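# Hang the shorts on their hanger and rehang both hangers

## Task

Pick up the hanger lying inside the shorts and hang it, shorts still attached, on the rail. Both tips of the hanger must be inside the waistband, the waistband must sit over both hanger shoulders, and the hook must stick out at the top. At the end both hangers must hang from the rail. The rack is free-standing and must still be upright and close to its current spot. Release everything and move the grippers away before finishing.

## Robot and tools

Robot: two arms, left_arm and right_arm, each with a two-finger gripper. left_arm is on the +y side of the table (arm names do not match image sides). Calibrated bases in the scene frame: left_arm at (-0.006, +0.325, 0) m, quat_wxyz (+1.000, 0, 0, +0.005); right_arm at (+0.045, -0.289, 0) m, quat_wxyz (+1.000, 0, 0, -0.001). Up is +z for both bases.

Frames: the scene frame has its origin at table-top height, midway between the nominal bases, +x out over the table, +z up. Each arm's hand position, quaternion, velocities, targets and wrist camera pose are given in that arm's own base frame. Fixed cameras and the table use the scene frame. A gripper's fingers point along its +z axis and separate along its y axis. end_effector_position is the point between the pads, roughly 1 cm short of the fingertips. Printed poses can be off by a few cm, more at long reach.

Row layout (used by every moving tool): 16 numbers. First left_arm: x, y, z (metres, absolute position in left_arm's base frame), qw, qx, qy, qz (absolute orientation, w first), opening. Then the same 8 for right_arm in right_arm's base frame. Both arms are always included, even if one stays put. Opening ranges -1 (closed) to +1 (fully open, 0.094 m); it is an absolute command, and 0 means half closed, not 'no change'.

execute_actions(actions, cameras): actions is a list of actions; each action is a table of up to 15 rows, one row per 1/30 s control step; if fewer rows are given the last one repeats to fill 15 steps. An empty list just reports state and images. Every target must lie within 0.6 m of that gripper's current position along each of its own axes, or the action is rejected for both arms; if the first action fails this against the latest reported state, the whole call is rejected. To hold an orientation, repeat the same quaternion in every row rather than copying the drifted reported one. To park an arm that touches nothing, resend the pose from the last result taken before it stopped, with its wanted opening; sending the measured pose can also relieve a press.

move(target, speed, blend, opening_speed, blocking, cameras): target is one 16-number row or a list of up to 15 rows (absolute poses, no 0.6 m limit). Grippers travel in straight lines from their 'Hand target' and finish together; at least 0.5 s, cut off at 10 s total. speed: m/s, 0.002 to 2.9, default 0.25 (rotation up to twice that in rad/s), one value or one per target. blend: corner rounding in metres for lists, default 0. opening_speed: rate on the -1..+1 scale per second, at least 0.2; use a low value when closing on soft things. blocking=false returns after about 0.5 s while the move keeps going; a new move takes over from the current point. The paths do not avoid obstacles or the other arm; grippers lag and wander more when fast or nearly straight-armed. Avoid passing near an arm's own base (it can flip shoulder posture); route around it. Opening changes on later targets apply only once everything is at rest there. The result adds a 'move:' line: done, off_target, moving, held, fault, plus limits (paced = pose clipped, held = steps withheld). Done means within 10 mm and 2 degrees; neither done nor off_target tells you about contact.

wait(seconds 0 to 10, cameras): lets time pass with last commands held; ends early if a running move finishes. stop(cameras): brakes a running move; needs braking room. zoom_image(camera, region [x0,y0,x1,y1] pixels, max 504x504) enlarges part of the newest image of cam_head_left, cam_head_right, cam_high, cam_low, cam_left_wrist or cam_right_wrist (all 672x504). finished_scene(scene): scene is the current scene's integer number; ends it irreversibly, so call only when the goal holds without the robot.

Results: per arm, end_effector_position, end_effector_quat_wxyz, Hand target (where the arm is actually sent next, often short of your command), Joint positions (last value is finger gap in metres), Joint velocities ('within noise' means still), Joint torques (include arm weight; joints 1-3 wrap at ±28 N m), grip_measured (opening scale; reads slightly wide when empty), Tool commands. Orientation commands are clipped to 40 degrees from the current one each step. Friction can leave the hand a centimetre or more off in free air. Squeeze is about 50-64 N per pad; force maxes out about 0.05 below the first-touch reading. To release, command an opening clearly above grip_measured. Joint limits (rad): waist -2.618..3.054, shoulder 0..3.142, elbow 0..3.142 (straight 2.901), wrist pitch and yaw -1.571..1.571, wrist roll -2.094..2.094.

Avoid: dropping things or releasing them while moving; anything leaving the table; knocking over or shoving the loose rack; fast impacts and hard presses; grippers or a gripper and the other arm's fingers colliding or closing on each other (can fail the task); long stretched holds or pushing at unreachable poses, which heat motors (MOTOR HOT at 75 °C, fold-up fault at 90 °C, collapse at 100 °C). Objects may occasionally get a small external nudge.

Each tool is called after "Emit:" as name([rows], argument=value, ...), one row to a line, values as JSON.

## Session

Emit:
execute_actions(actions=[])

Emit:
zoom_image(camera="cam_high", region=[100, 30, 460, 300])

Scene clock: 0.00 s.
left_arm: end_effector_position=(+0.3956, +0.0495, +0.1070) grip_measured=+1.000 end_effector_quat_wxyz=(+0.559, -0.072, +0.824, +0.065) | right_arm: end_effector_position=(+0.4041, -0.0030, +0.1227) grip_measured=+1.000 end_effector_quat_wxyz=(+0.611, -0.034, +0.791, +0.002)
Joint positions: left_arm=[0.064 1.475 0.424 0.672 -0.129 -0.023 0.094] | right_arm=[-0.052 1.517 0.385 0.874 -0.095 -0.065 0.094]
Joint velocities: within noise
Joint torques (N m): no reading
Heat: left arm: 30 °C; right arm: 29 °C.
Hand target: left_arm +0.3944, +0.0495, +0.1045; +0.553, -0.072, +0.827, +0.065 | right_arm +0.4038, -0.0029, +0.1215; +0.608, -0.034, +0.794, +0.003
Tool commands: left_gripper/opening=+1.0 right_gripper/opening=+1.0

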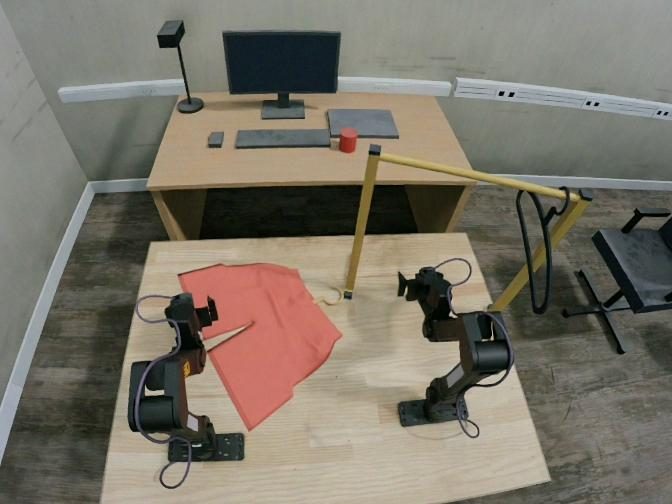

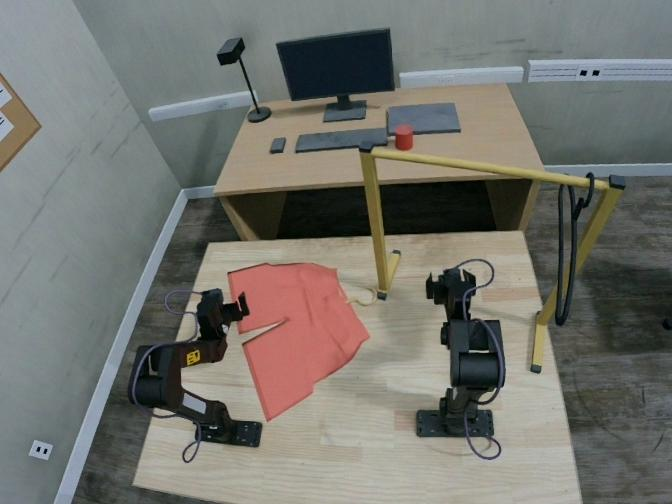

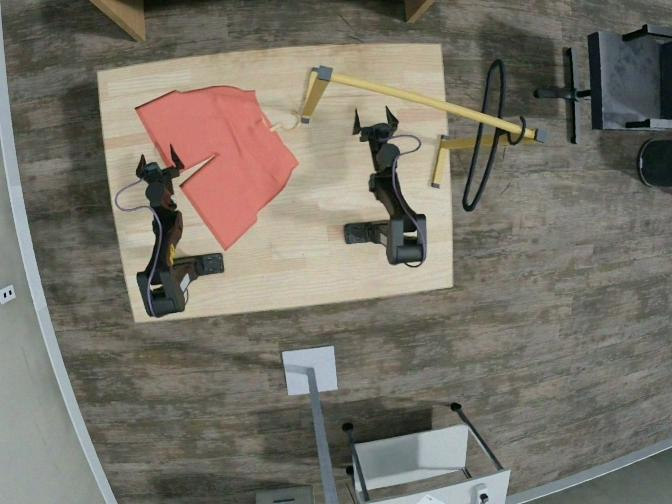

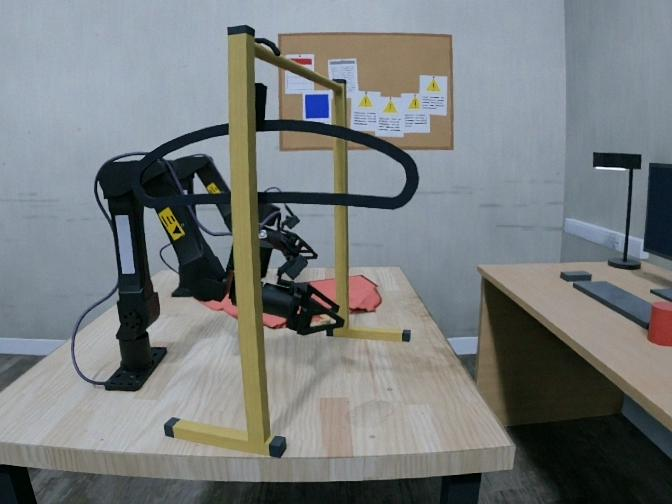

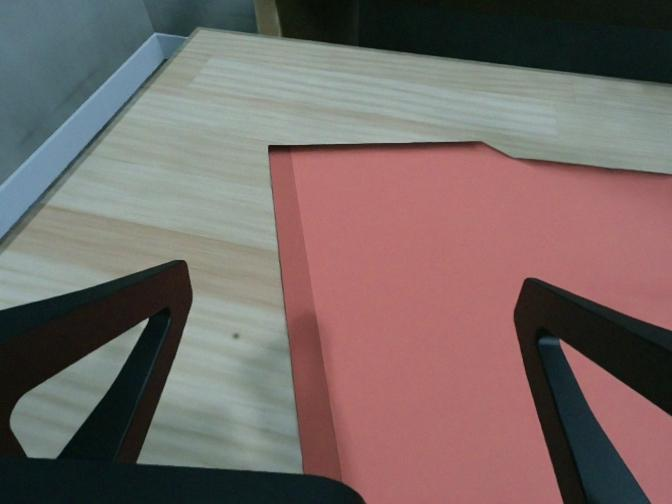

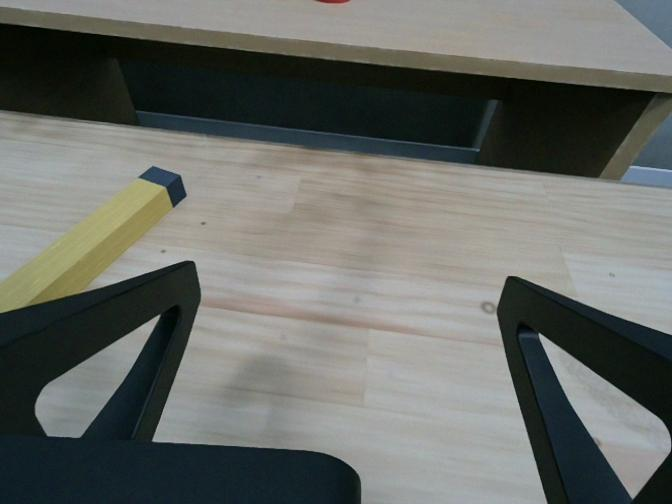

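Scaled by 1.400 from the camera's 672x504 image, which has a finer 960x720 frame.

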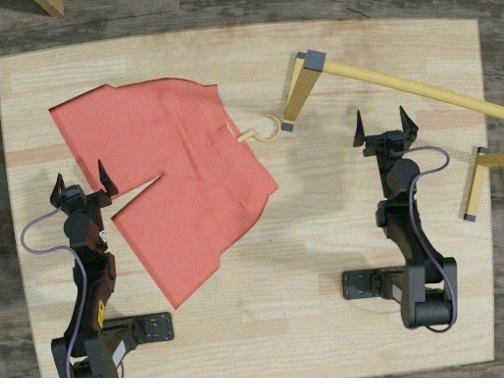

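Emit:
move([
  [0.31,-0.0,0.24,0.559,-0.072,0.824,0.065,1,0.31,0.18,0.24,0.45,0.3,0.80,-0.1,0.3],
  [0.23,-0.016,0.286,0.593,-0.052,0.796,-0.107,1,0.36,0.35,0.13,0.2274,0.4609,0.8488,-0.1235,0.3],
], speed=0.2, blend=0.03)

Emit:
zoom_image(camera="cam_low", region=[230, 200, 400, 360])

Scene clock: 5.40 s.
left_arm: end_effector_position=(+0.2351, -0.0166, +0.2819) grip_measured=+1.000 end_effector_quat_wxyz=(+0.593, -0.050, +0.796, -0.106) | right_arm: end_effector_position=(+0.3561, +0.3524, +0.1393) grip_measured=+0.302 end_effector_quat_wxyz=(+0.262, +0.426, +0.866, +0.009)
Joint positions: left_arm=[0.028 0.414 0.694 -0.56 0.136 -0.2 0.094] | right_arm=[0.955 2.498 2.606 -1.567 0.519 1.841 0.061]
Joint velocities: within noise
Joint torques (N m): left_arm=[0.79 1.39 8.42 1.45 0.11 -0.01] | right_arm=[-0.58 -11.34 8.43 0.43 0.32 0.08]
Heat: left arm: 30 °C; right arm: 31 °C.
Hand target: left_arm +0.2301, -0.0161, +0.2859; +0.593, -0.052, +0.796, -0.107 | right_arm +0.3596, +0.3495, +0.1296; +0.261, +0.431, +0.864, -0.003
Off the commanded pose: left_arm 0.007 m, 0 deg | right_arm 0.010 m, 16 deg.
joint sent to its limit (right arm) — joint 4 (wrist pitch), lower limit. The joint targets are off in orientation, not in position.
move: off_target (right_arm)

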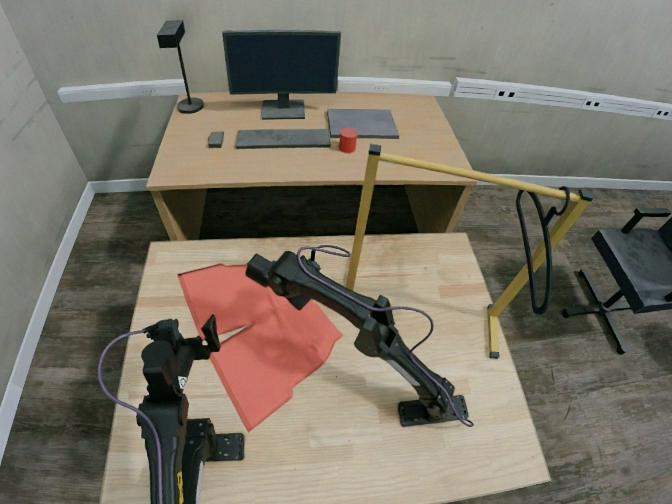

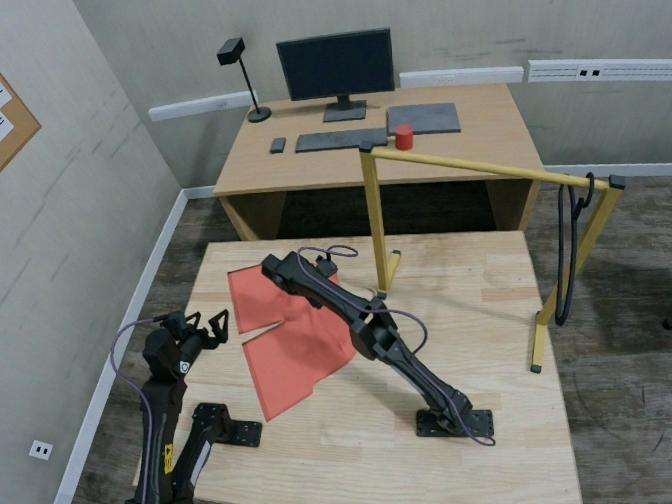

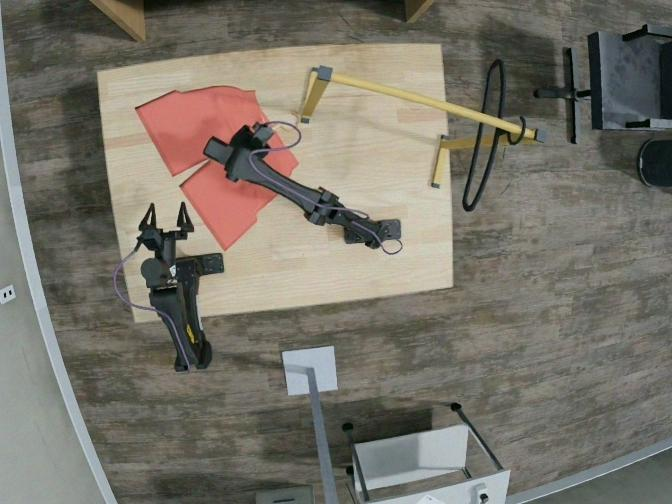

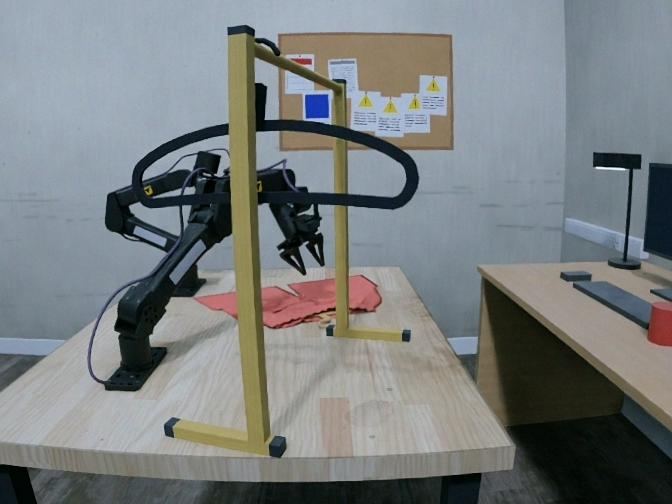

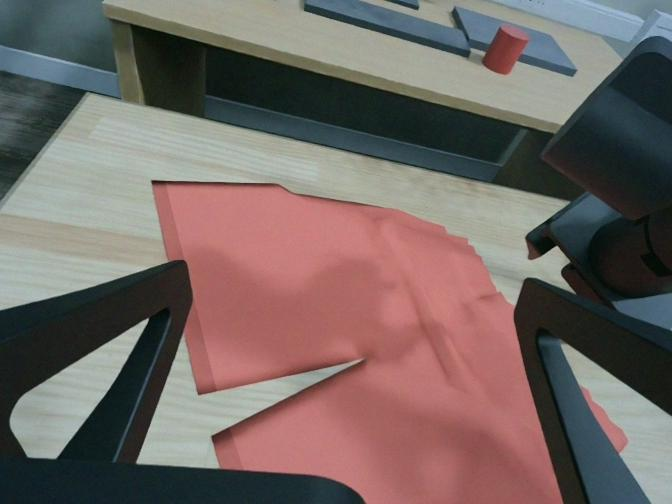

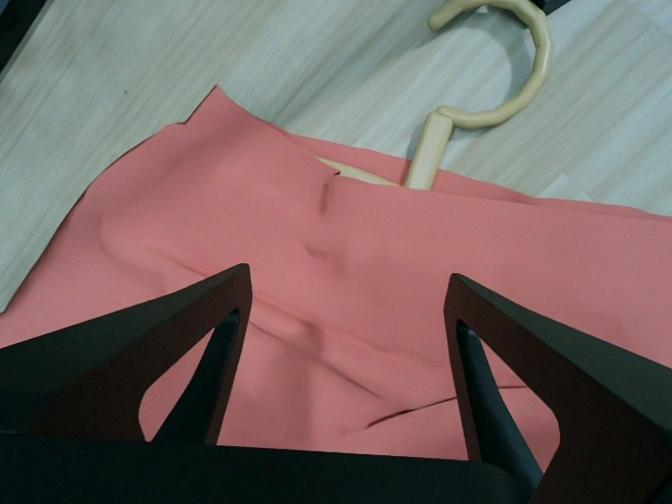

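Scaled by 2.965 from the camera's 672x504 image, which has a finer 960x720 frame.

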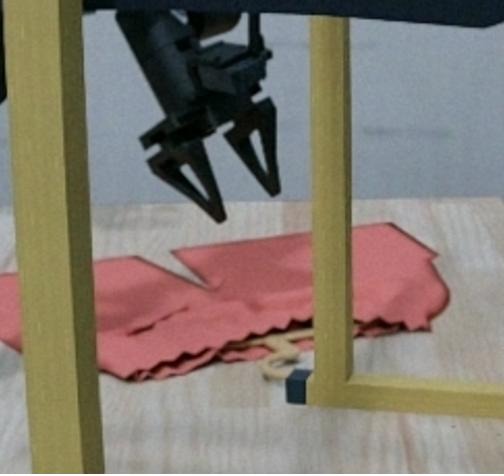

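Emit:
move(target=[0.23,-0.016,0.286,0.593,-0.052,0.796,-0.107,1,0.362,0.327,0.058,0.2241,0.483,0.8365,-0.1294,0.3], speed=0.15, cameras=["cam_right_wrist","cam_low","cam_high","cam_head_left"])

Emit:
zoom_image(camera="cam_low", region=[230, 200, 400, 360])

Scene clock: 8.20 s.
left_arm: end_effector_position=(+0.2350, -0.0168, +0.2818) grip_measured=+1.000 end_effector_quat_wxyz=(+0.593, -0.050, +0.797, -0.106) | right_arm: end_effector_position=(+0.3641, +0.3354, +0.0786) grip_measured=+0.302 end_effector_quat_wxyz=(+0.239, +0.473, +0.846, -0.047)
Joint positions: left_arm=[0.028 0.414 0.694 -0.56 0.137 -0.2 0.094] | right_arm=[0.913 2.608 2.58 -1.568 0.491 1.939 0.061]
Joint velocities: within noise
Joint torques (N m): left_arm=[0.94 1.35 8.18 1.43 0.12 -0.02] | right_arm=[-0.69 -11.75 4.82 0.15 0.23 0.09]
Heat: left arm: 30 °C; right arm: 31 °C.
Hand target: left_arm +0.2301, -0.0161, +0.2859; +0.593, -0.052, +0.796, -0.107 | right_arm +0.3616, +0.3264, +0.0584; +0.235, +0.473, +0.845, -0.079
Off the commanded pose: left_arm 0.007 m, 0 deg | right_arm 0.022 m, 10 deg.
joint sent to its limit (right arm) — joint 4 (wrist pitch), lower limit. The joint targets are off in orientation, not in position.
move: off_target (right_arm)
Images, in order (width x height): cam_head_left 672x504, cam_high 672x504, cam_low 672x504, cam_right_wrist 672x504.

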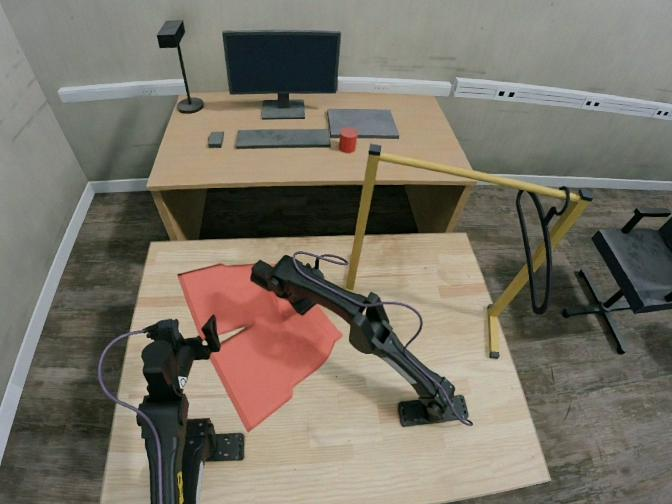

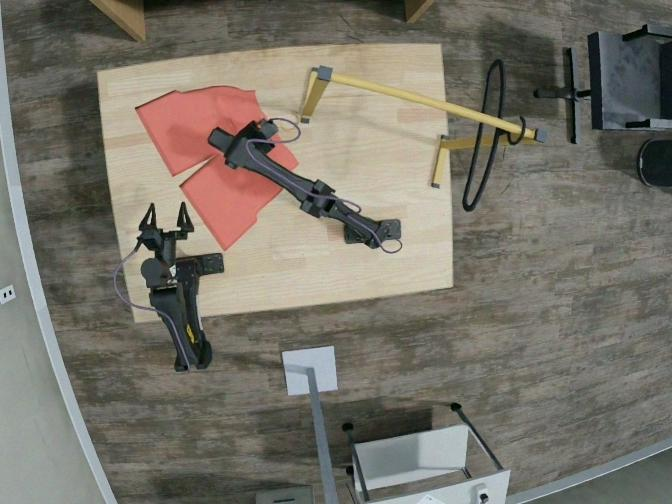

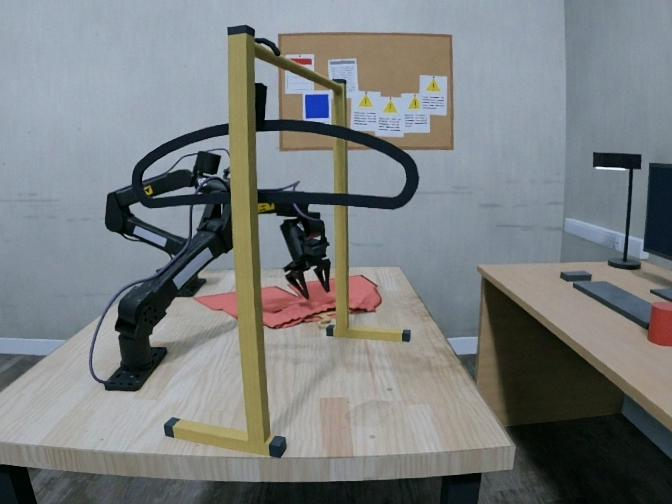

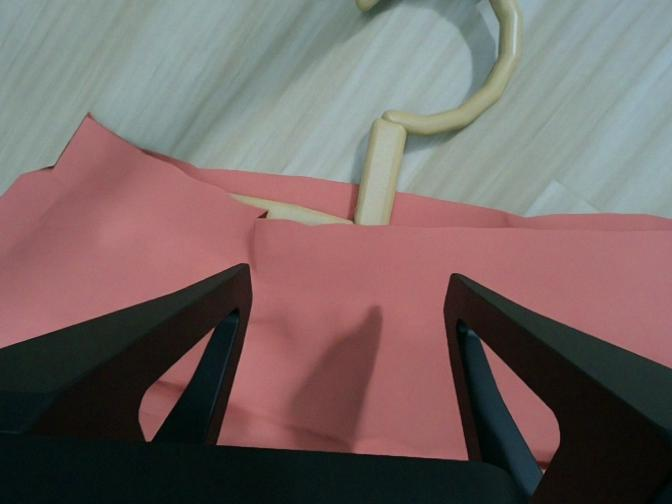

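Scaled by 2.965 from the camera's 672x504 image, which has a finer 960x720 frame.

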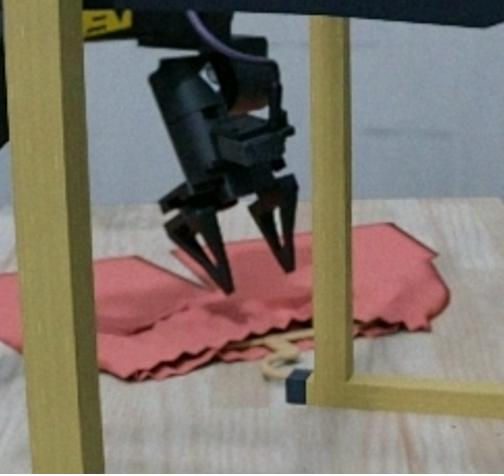

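Emit:
move(target=[0.23,-0.016,0.286,0.593,-0.052,0.796,-0.107,1,0.371,0.300,0.001,0.2241,0.483,0.8365,-0.1294,0.3], speed=0.1, cameras=["cam_right_wrist","cam_low"])

Emit:
zoom_image(camera="cam_low", region=[230, 200, 400, 360])

Scene clock: 9.80 s.
left_arm: end_effector_position=(+0.2350, -0.0168, +0.2818) grip_measured=+1.000 end_effector_quat_wxyz=(+0.593, -0.050, +0.797, -0.106) | right_arm: end_effector_position=(+0.3729, +0.3078, +0.0308) grip_measured=+0.302 end_effector_quat_wxyz=(+0.231, +0.484, +0.838, -0.099)
Joint positions: left_arm=[0.028 0.414 0.694 -0.56 0.137 -0.2 0.094] | right_arm=[0.864 2.647 2.456 -1.502 0.495 1.943 0.061]
Joint velocities: within noise
Joint torques (N m): left_arm=[0.92 1.44 8.31 1.45 0.11 -0.01] | right_arm=[-0.76 -10.47 4.74 0.2 0.28 0.08]
Heat: left arm: 30 °C; right arm: 32 °C.
Hand target: left_arm +0.2302, -0.0160, +0.2859; +0.593, -0.052, +0.796, -0.107 | right_arm +0.3701, +0.2992, +0.0020; +0.224, +0.483, +0.836, -0.129
Off the commanded pose: left_arm 0.007 m, 0 deg | right_arm 0.031 m, 4 deg.
move: off_target (right_arm)
Images, in order (width x height): cam_low 672x504, cam_right_wrist 672x504.

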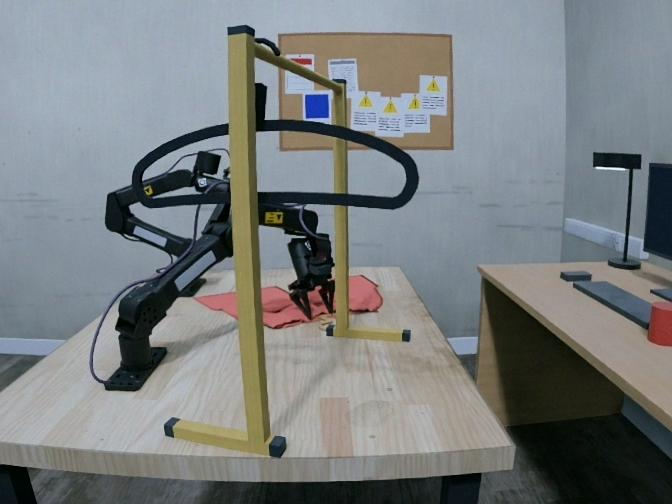

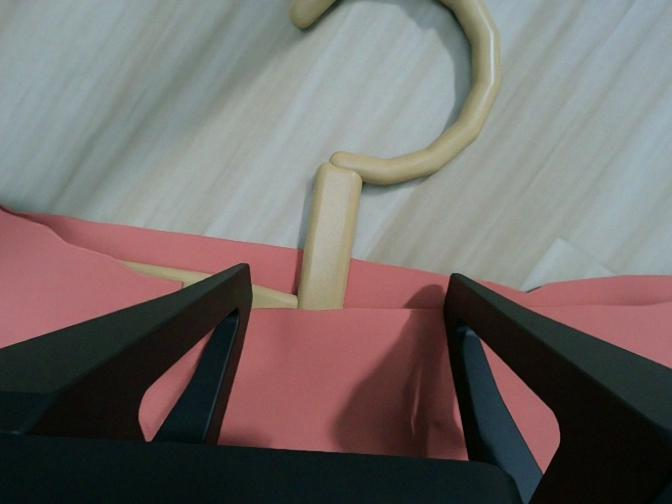

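Scaled by 2.965 from the camera's 672x504 image, which has a finer 960x720 frame.

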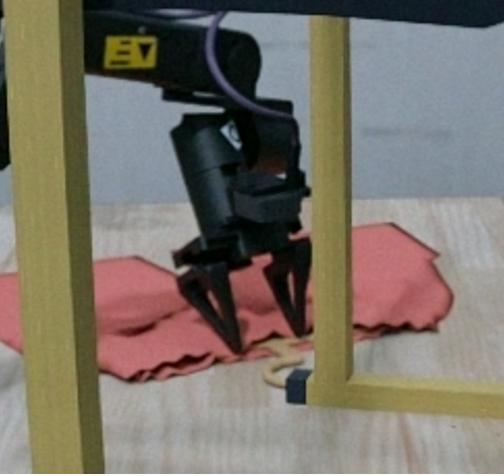

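Emit:
move([
  [0.23,-0.016,0.286,0.593,-0.052,0.796,-0.107,1,0.381,0.298,-0.014,0.2241,0.483,0.8365,-0.1294,0.3],
  [0.23,-0.016,0.286,0.593,-0.052,0.796,-0.107,1,0.381,0.298,-0.014,0.2241,0.483,0.8365,-0.1294,-1],
], speed=0.08, opening_speed=1.0, cameras=["cam_right_wrist","cam_low"])

Emit:
zoom_image(camera="cam_low", region=[230, 200, 400, 360])

Scene clock: 12.67 s.
left_arm: end_effector_position=(+0.2350, -0.0168, +0.2819) grip_measured=+1.000 end_effector_quat_wxyz=(+0.593, -0.050, +0.797, -0.106) | right_arm: end_effector_position=(+0.3882, +0.3034, +0.0253) grip_measured=-0.732 end_effector_quat_wxyz=(+0.250, +0.490, +0.830, -0.093)
Joint positions: left_arm=[0.028 0.414 0.694 -0.56 0.138 -0.2 0.094] | right_arm=[0.846 2.664 2.456 -1.46 0.532 1.939 0.013]
Joint velocities: within noise
Joint torques (N m): left_arm=[0.88 1.46 8.25 1.47 0.08 -0.01] | right_arm=[-0.55 -9.33 5.46 0.15 -0.1 -0.1]
Heat: left arm: 30 °C; right arm: 33 °C.
Hand target: left_arm +0.2302, -0.0161, +0.2860; +0.593, -0.052, +0.796, -0.107 | right_arm +0.3796, +0.2967, -0.0122; +0.224, +0.484, +0.836, -0.129
Off the commanded pose: left_arm 0.007 m, 0 deg | right_arm 0.040 m, 5 deg.
move: off_target (right_arm); target 2's new opening was sent with right_arm's hand 0.043 m and 5 deg from that target
Images, in order (width x height): cam_low 672x504, cam_right_wrist 672x504.

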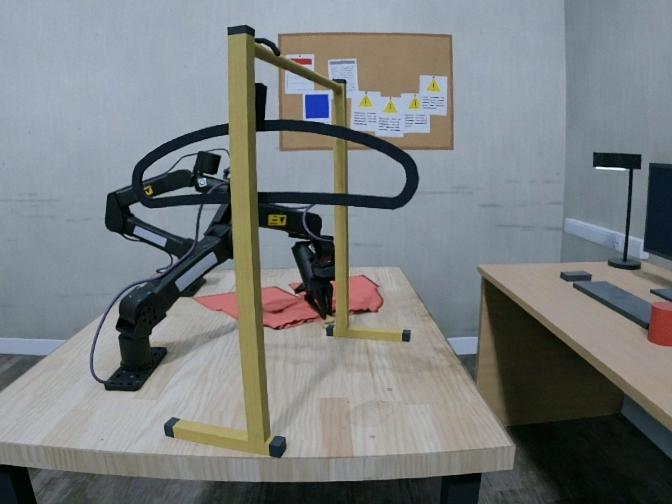

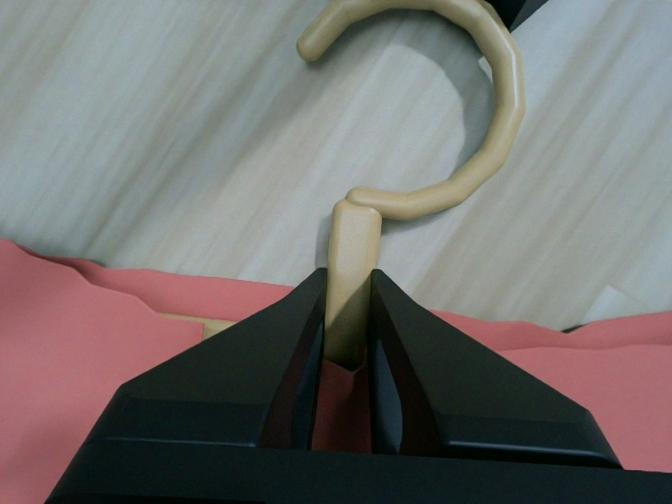

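Scaled by 2.965 from the camera's 672x504 image, which has a finer 960x720 frame.

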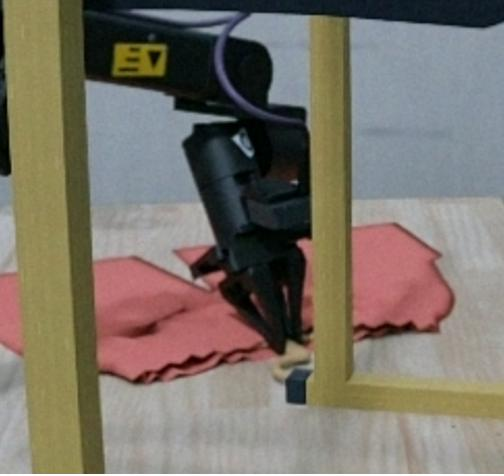

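Emit:
move([
  [0.23,-0.016,0.286,0.593,-0.052,0.796,-0.107,1,0.37,0.32,0.08,0.2643,0.4551,0.8381,-0.1435,-1],
  [0.23,-0.016,0.286,0.593,-0.052,0.796,-0.107,1,0.28,0.29,0.2,0.4698,0.2962,0.8138,-0.171,-1],
  [0.23,-0.016,0.286,0.593,-0.052,0.796,-0.107,1,0.29,0.08,0.38,0.673,0.0643,0.7345,-0.0589,-1],
], speed=0.15, blend=0.03)

Scene clock: 19.43 s.
left_arm: end_effector_position=(+0.2350, -0.0168, +0.2819) grip_measured=+1.000 end_effector_quat_wxyz=(+0.593, -0.050, +0.797, -0.106) | right_arm: end_effector_position=(+0.2920, +0.0846, +0.3785) grip_measured=-0.735 end_effector_quat_wxyz=(+0.667, +0.059, +0.740, -0.061)
Joint positions: left_arm=[0.028 0.414 0.694 -0.56 0.138 -0.2 0.094] | right_arm=[0.769 0.903 0.997 -0.266 0.932 0.127 0.012]
Joint velocities: within noise
Joint torques (N m): left_arm=[0.8 1.39 8.36 1.45 0.11 0.02] | right_arm=[-0.64 -2.59 6.12 2.31 0.06 -0.13]
Heat: left arm: 30 °C; right arm: 36 °C.
Hand target: left_arm +0.2302, -0.0160, +0.2860; +0.593, -0.052, +0.796, -0.107 | right_arm +0.2900, +0.0801, +0.3801; +0.673, +0.065, +0.735, -0.059
Off the commanded pose: left_arm 0.007 m, 0 deg | right_arm 0.005 m, 1 deg.
move: done

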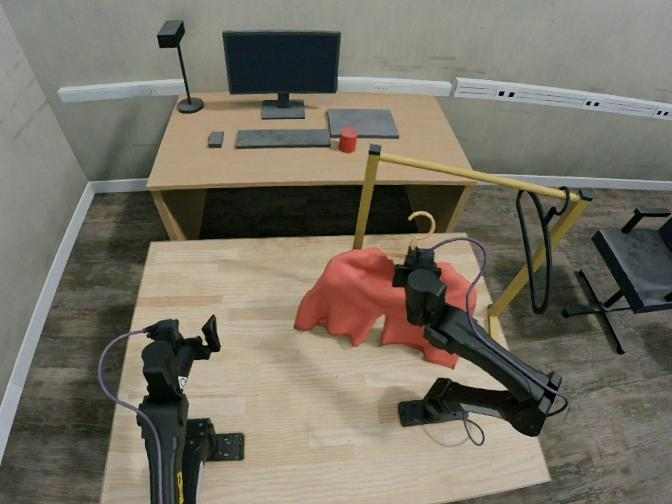

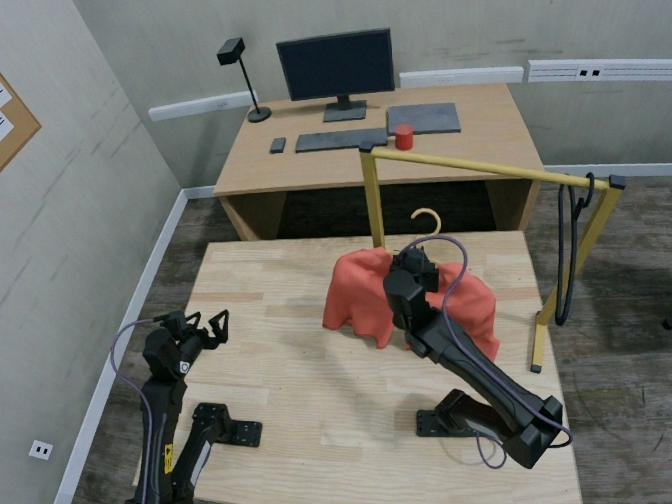

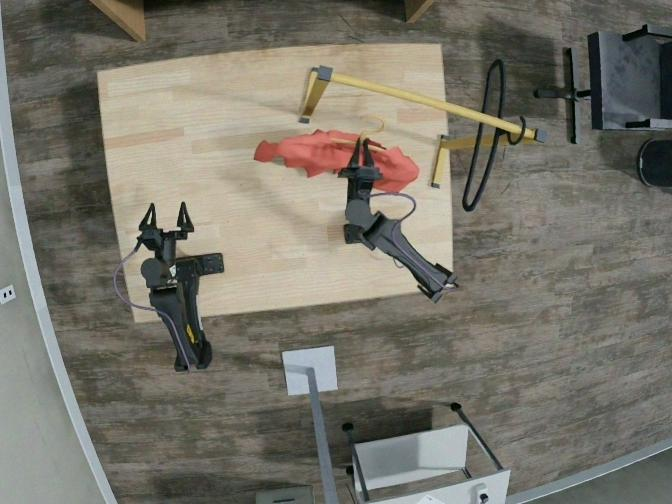

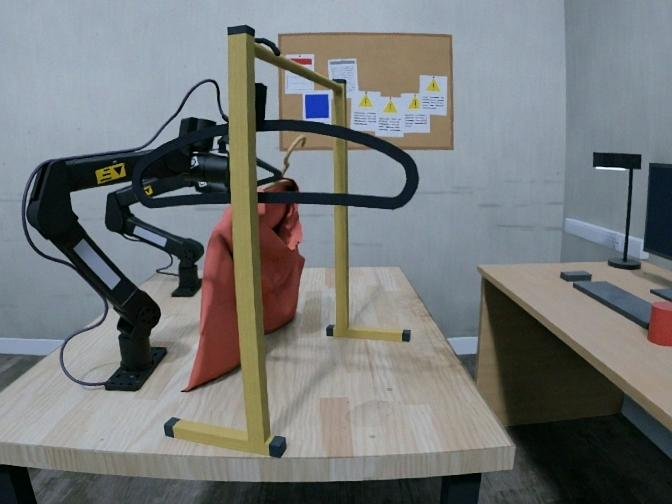

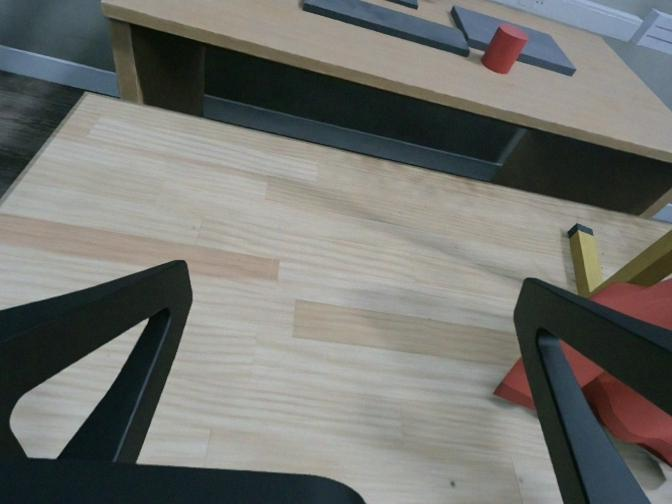

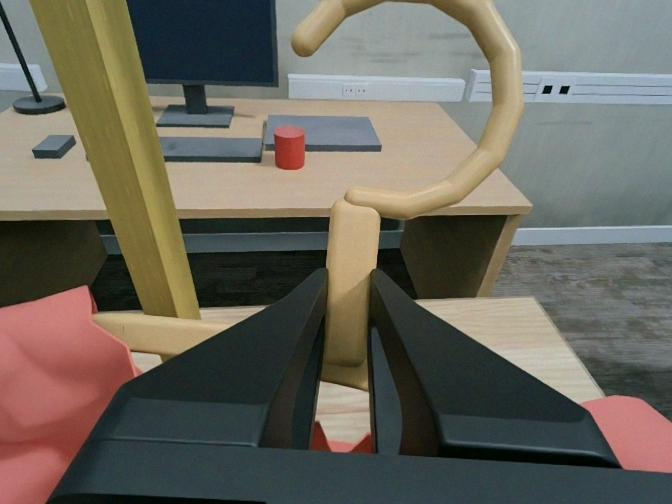

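Emit:
zoom_image(camera="cam_high", region=[240, 90, 450, 230])

Emit:
zoom_image(camera="cam_head_left", region=[290, 190, 490, 380])

Emit:
zoom_image(camera="cam_low", region=[180, 120, 350, 400])

Emit:
zoom_image(camera="cam_head_right", region=[310, 190, 510, 380])

Scaled by 2.400 from the camera's 672x504 image, which has a finer 960x720 frame.

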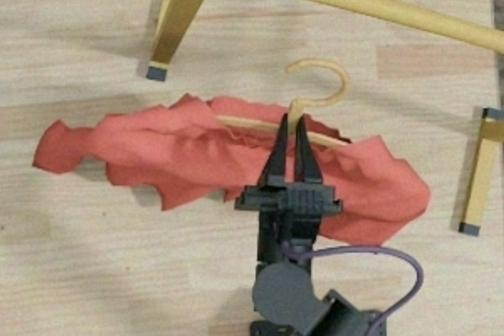

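Scaled by 2.520 from the camera's 672x504 image, which has a finer 960x720 frame.

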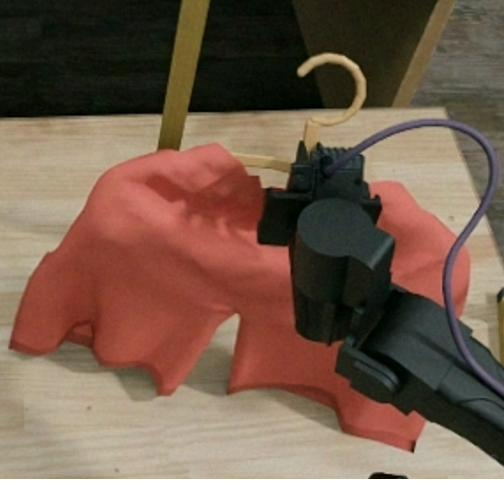

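Scaled by 1.800 from the camera's 672x504 image, which has a finer 960x720 frame.

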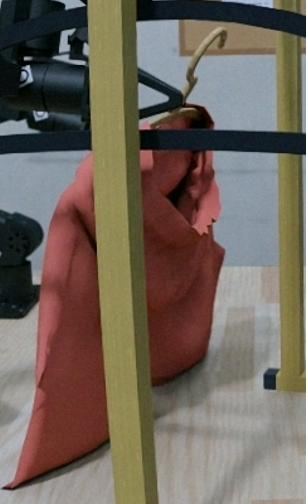

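Scaled by 2.520 from the camera's 672x504 image, which has a finer 960x720 frame.

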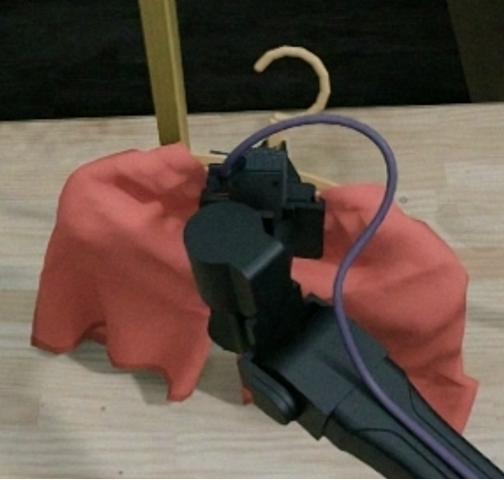

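Emit:
move([
  [0.23,-0.016,0.286,0.593,-0.052,0.796,-0.107,1,0.31,-0.0,0.45,0.8055,-0.1045,0.564,0.1493,-1],
  [0.23,-0.016,0.286,0.593,-0.052,0.796,-0.107,1,0.391,0.034,0.46,0.8055,-0.1045,0.564,0.1493,-1],
], speed=0.14)

Emit:
zoom_image(camera="cam_low", region=[210, 20, 410, 220])

Emit:
zoom_image(camera="cam_high", region=[360, 40, 460, 130])

Scene clock: 24.20 s.
left_arm: end_effector_position=(+0.2350, -0.0168, +0.2819) grip_measured=+1.000 end_effector_quat_wxyz=(+0.593, -0.050, +0.797, -0.106) | right_arm: end_effector_position=(+0.3934, +0.0327, +0.4344) grip_measured=-0.735 end_effector_quat_wxyz=(+0.785, -0.097, +0.590, +0.159)
Joint positions: left_arm=[0.028 0.414 0.694 -0.56 0.138 -0.2 0.094] | right_arm=[-0.123 1.167 0.927 0.563 -0.463 0.185 0.012]
Joint velocities: within noise
Joint torques (N m): left_arm=[0.8 1.26 8.36 1.43 0.09 0] | right_arm=[0.59 -3.11 11.41 2.32 0.19 -0.13]
Heat: left arm: 31 °C; right arm: 35 °C.
Hand target: left_arm +0.2302, -0.0160, +0.2860; +0.593, -0.052, +0.796, -0.107 | right_arm +0.3895, +0.0339, +0.4592; +0.805, -0.104, +0.564, +0.150
Off the commanded pose: left_arm 0.007 m, 0 deg | right_arm 0.026 m, 4 deg.
move: off_target (right_arm)

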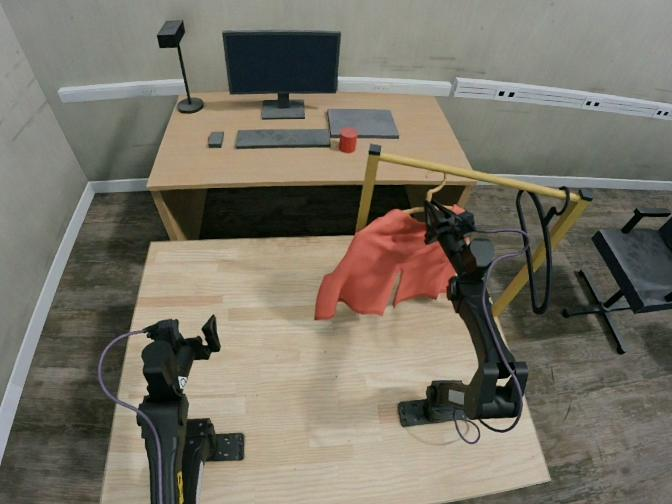

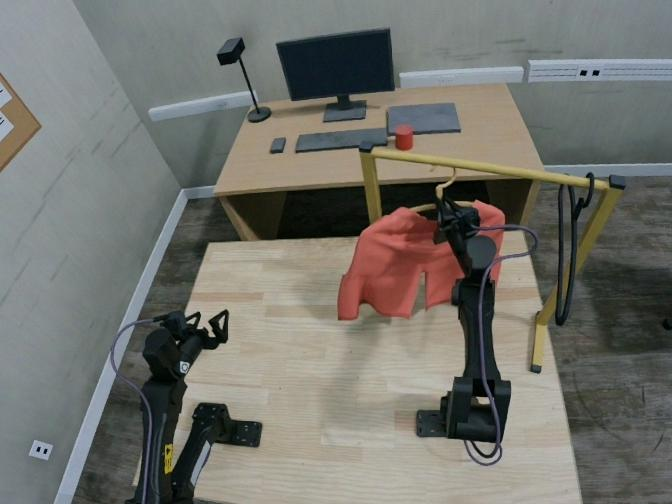

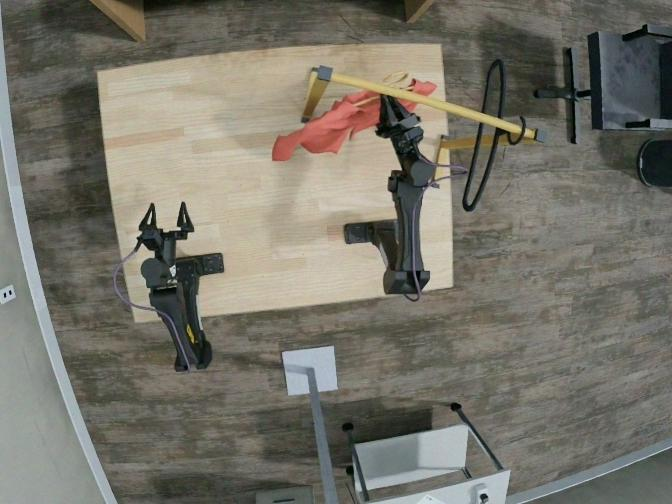

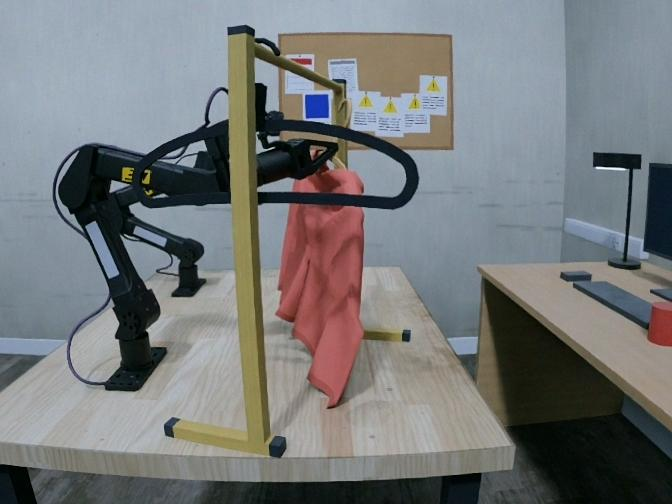

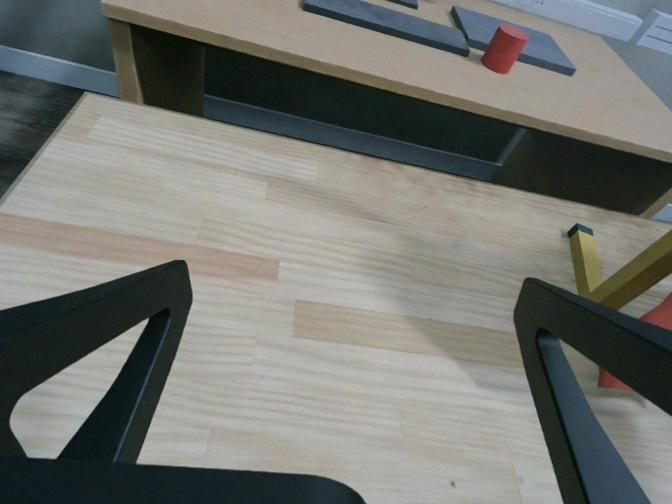

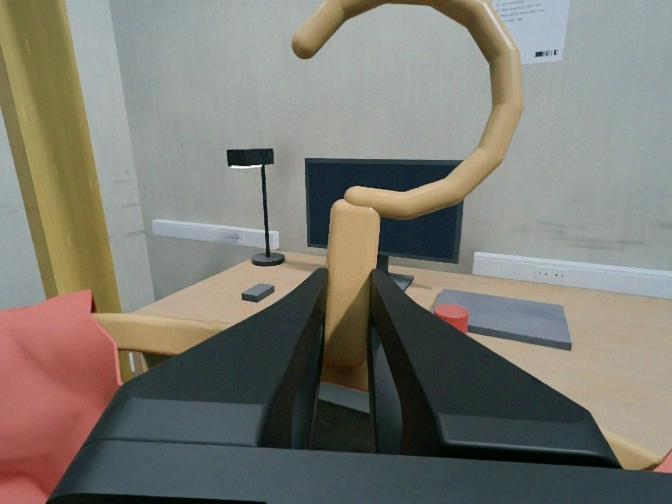

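Scaled by 2.520 from the camera's 672x504 image, which has a finer 960x720 frame.

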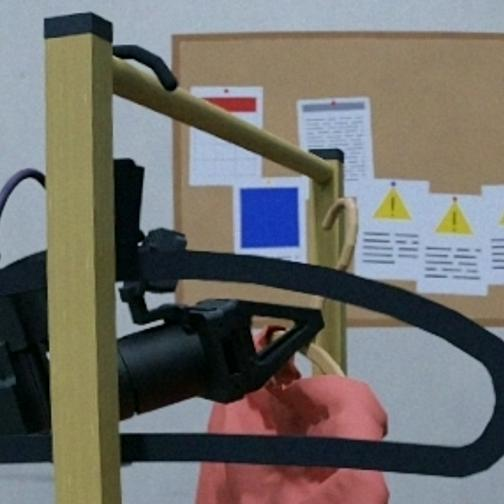

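Scaled by 5.040 from the camera's 672x504 image, which has a finer 960x720 frame.

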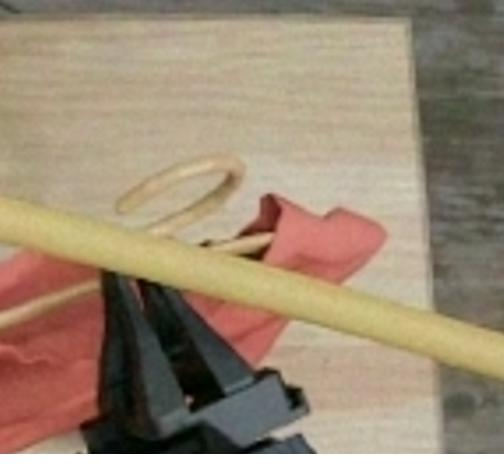

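Emit:
move(target=[0.23,-0.016,0.286,0.593,-0.052,0.796,-0.107,1,0.393,0.034,0.54,0.8055,-0.1045,0.564,0.1493,-1], speed=0.1, cameras=["cam_right_wrist","cam_low","cam_high"])

Emit:
zoom_image(camera="cam_low", region=[210, 20, 410, 220])

Emit:
zoom_image(camera="cam_high", region=[360, 40, 460, 130])

Scene clock: 26.00 s.
left_arm: end_effector_position=(+0.2350, -0.0168, +0.2819) grip_measured=+1.000 end_effector_quat_wxyz=(+0.593, -0.050, +0.797, -0.106) | right_arm: end_effector_position=(+0.3962, +0.0321, +0.5238) grip_measured=-0.735 end_effector_quat_wxyz=(+0.794, -0.100, +0.579, +0.156)
Joint positions: left_arm=[0.028 0.414 0.694 -0.56 0.138 -0.2 0.094] | right_arm=[-0.123 1.235 1.303 0.284 -0.461 0.185 0.012]
Joint velocities: within noise
Joint torques (N m): left_arm=[0.9 1.44 8.29 1.42 0.09 0.01] | right_arm=[0.62 -3.49 10.4 2.09 0.21 -0.12]
Heat: left arm: 31 °C; right arm: 34 °C.
Hand target: left_arm +0.2302, -0.0160, +0.2860; +0.593, -0.052, +0.796, -0.107 | right_arm +0.3924, +0.0339, +0.5394; +0.805, -0.104, +0.564, +0.150
Off the commanded pose: left_arm 0.007 m, 0 deg | right_arm 0.017 m, 2 deg.
move: off_target (right_arm)
Images, in order (width x height): cam_high 672x504, cam_low 672x504, cam_right_wrist 672x504.

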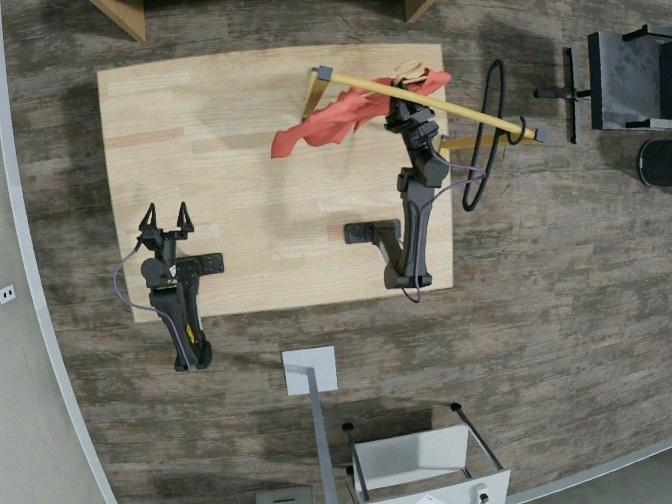

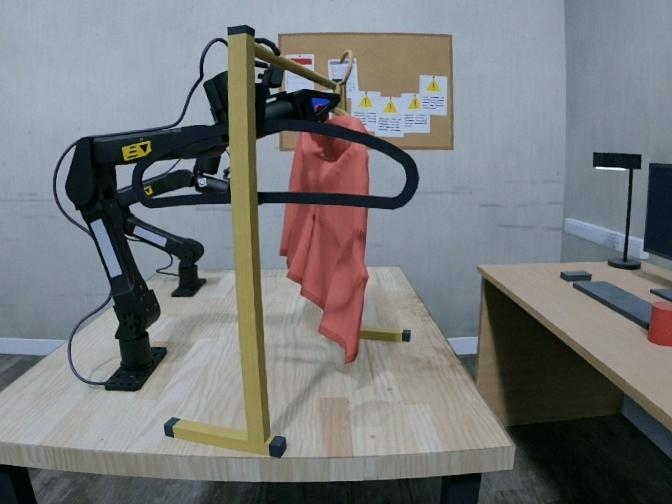

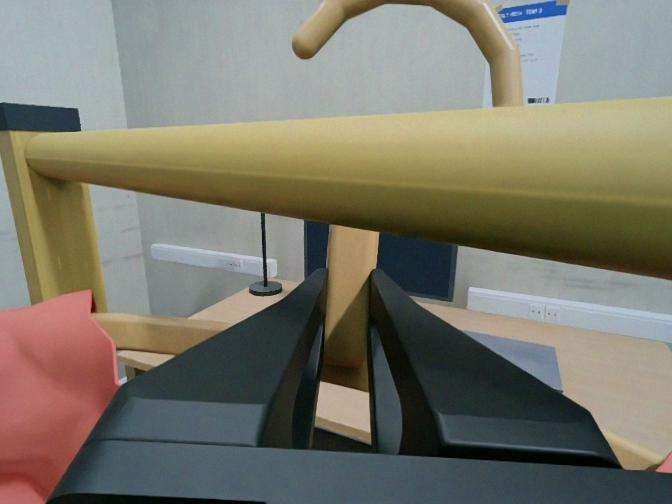

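Scaled by 2.520 from the camera's 672x504 image, which has a finer 960x720 frame.

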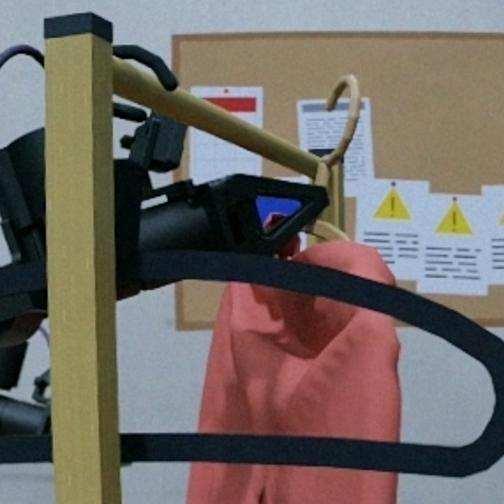

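Scaled by 5.040 from the camera's 672x504 image, which has a finer 960x720 frame.

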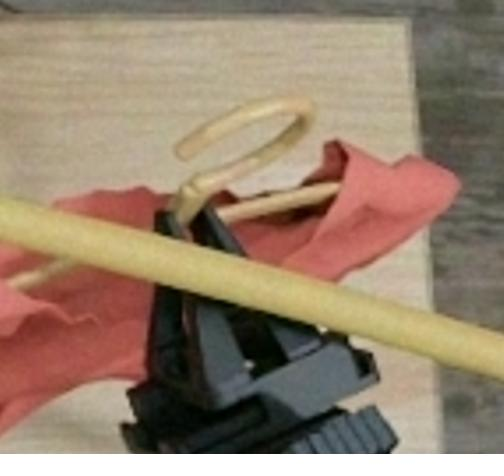

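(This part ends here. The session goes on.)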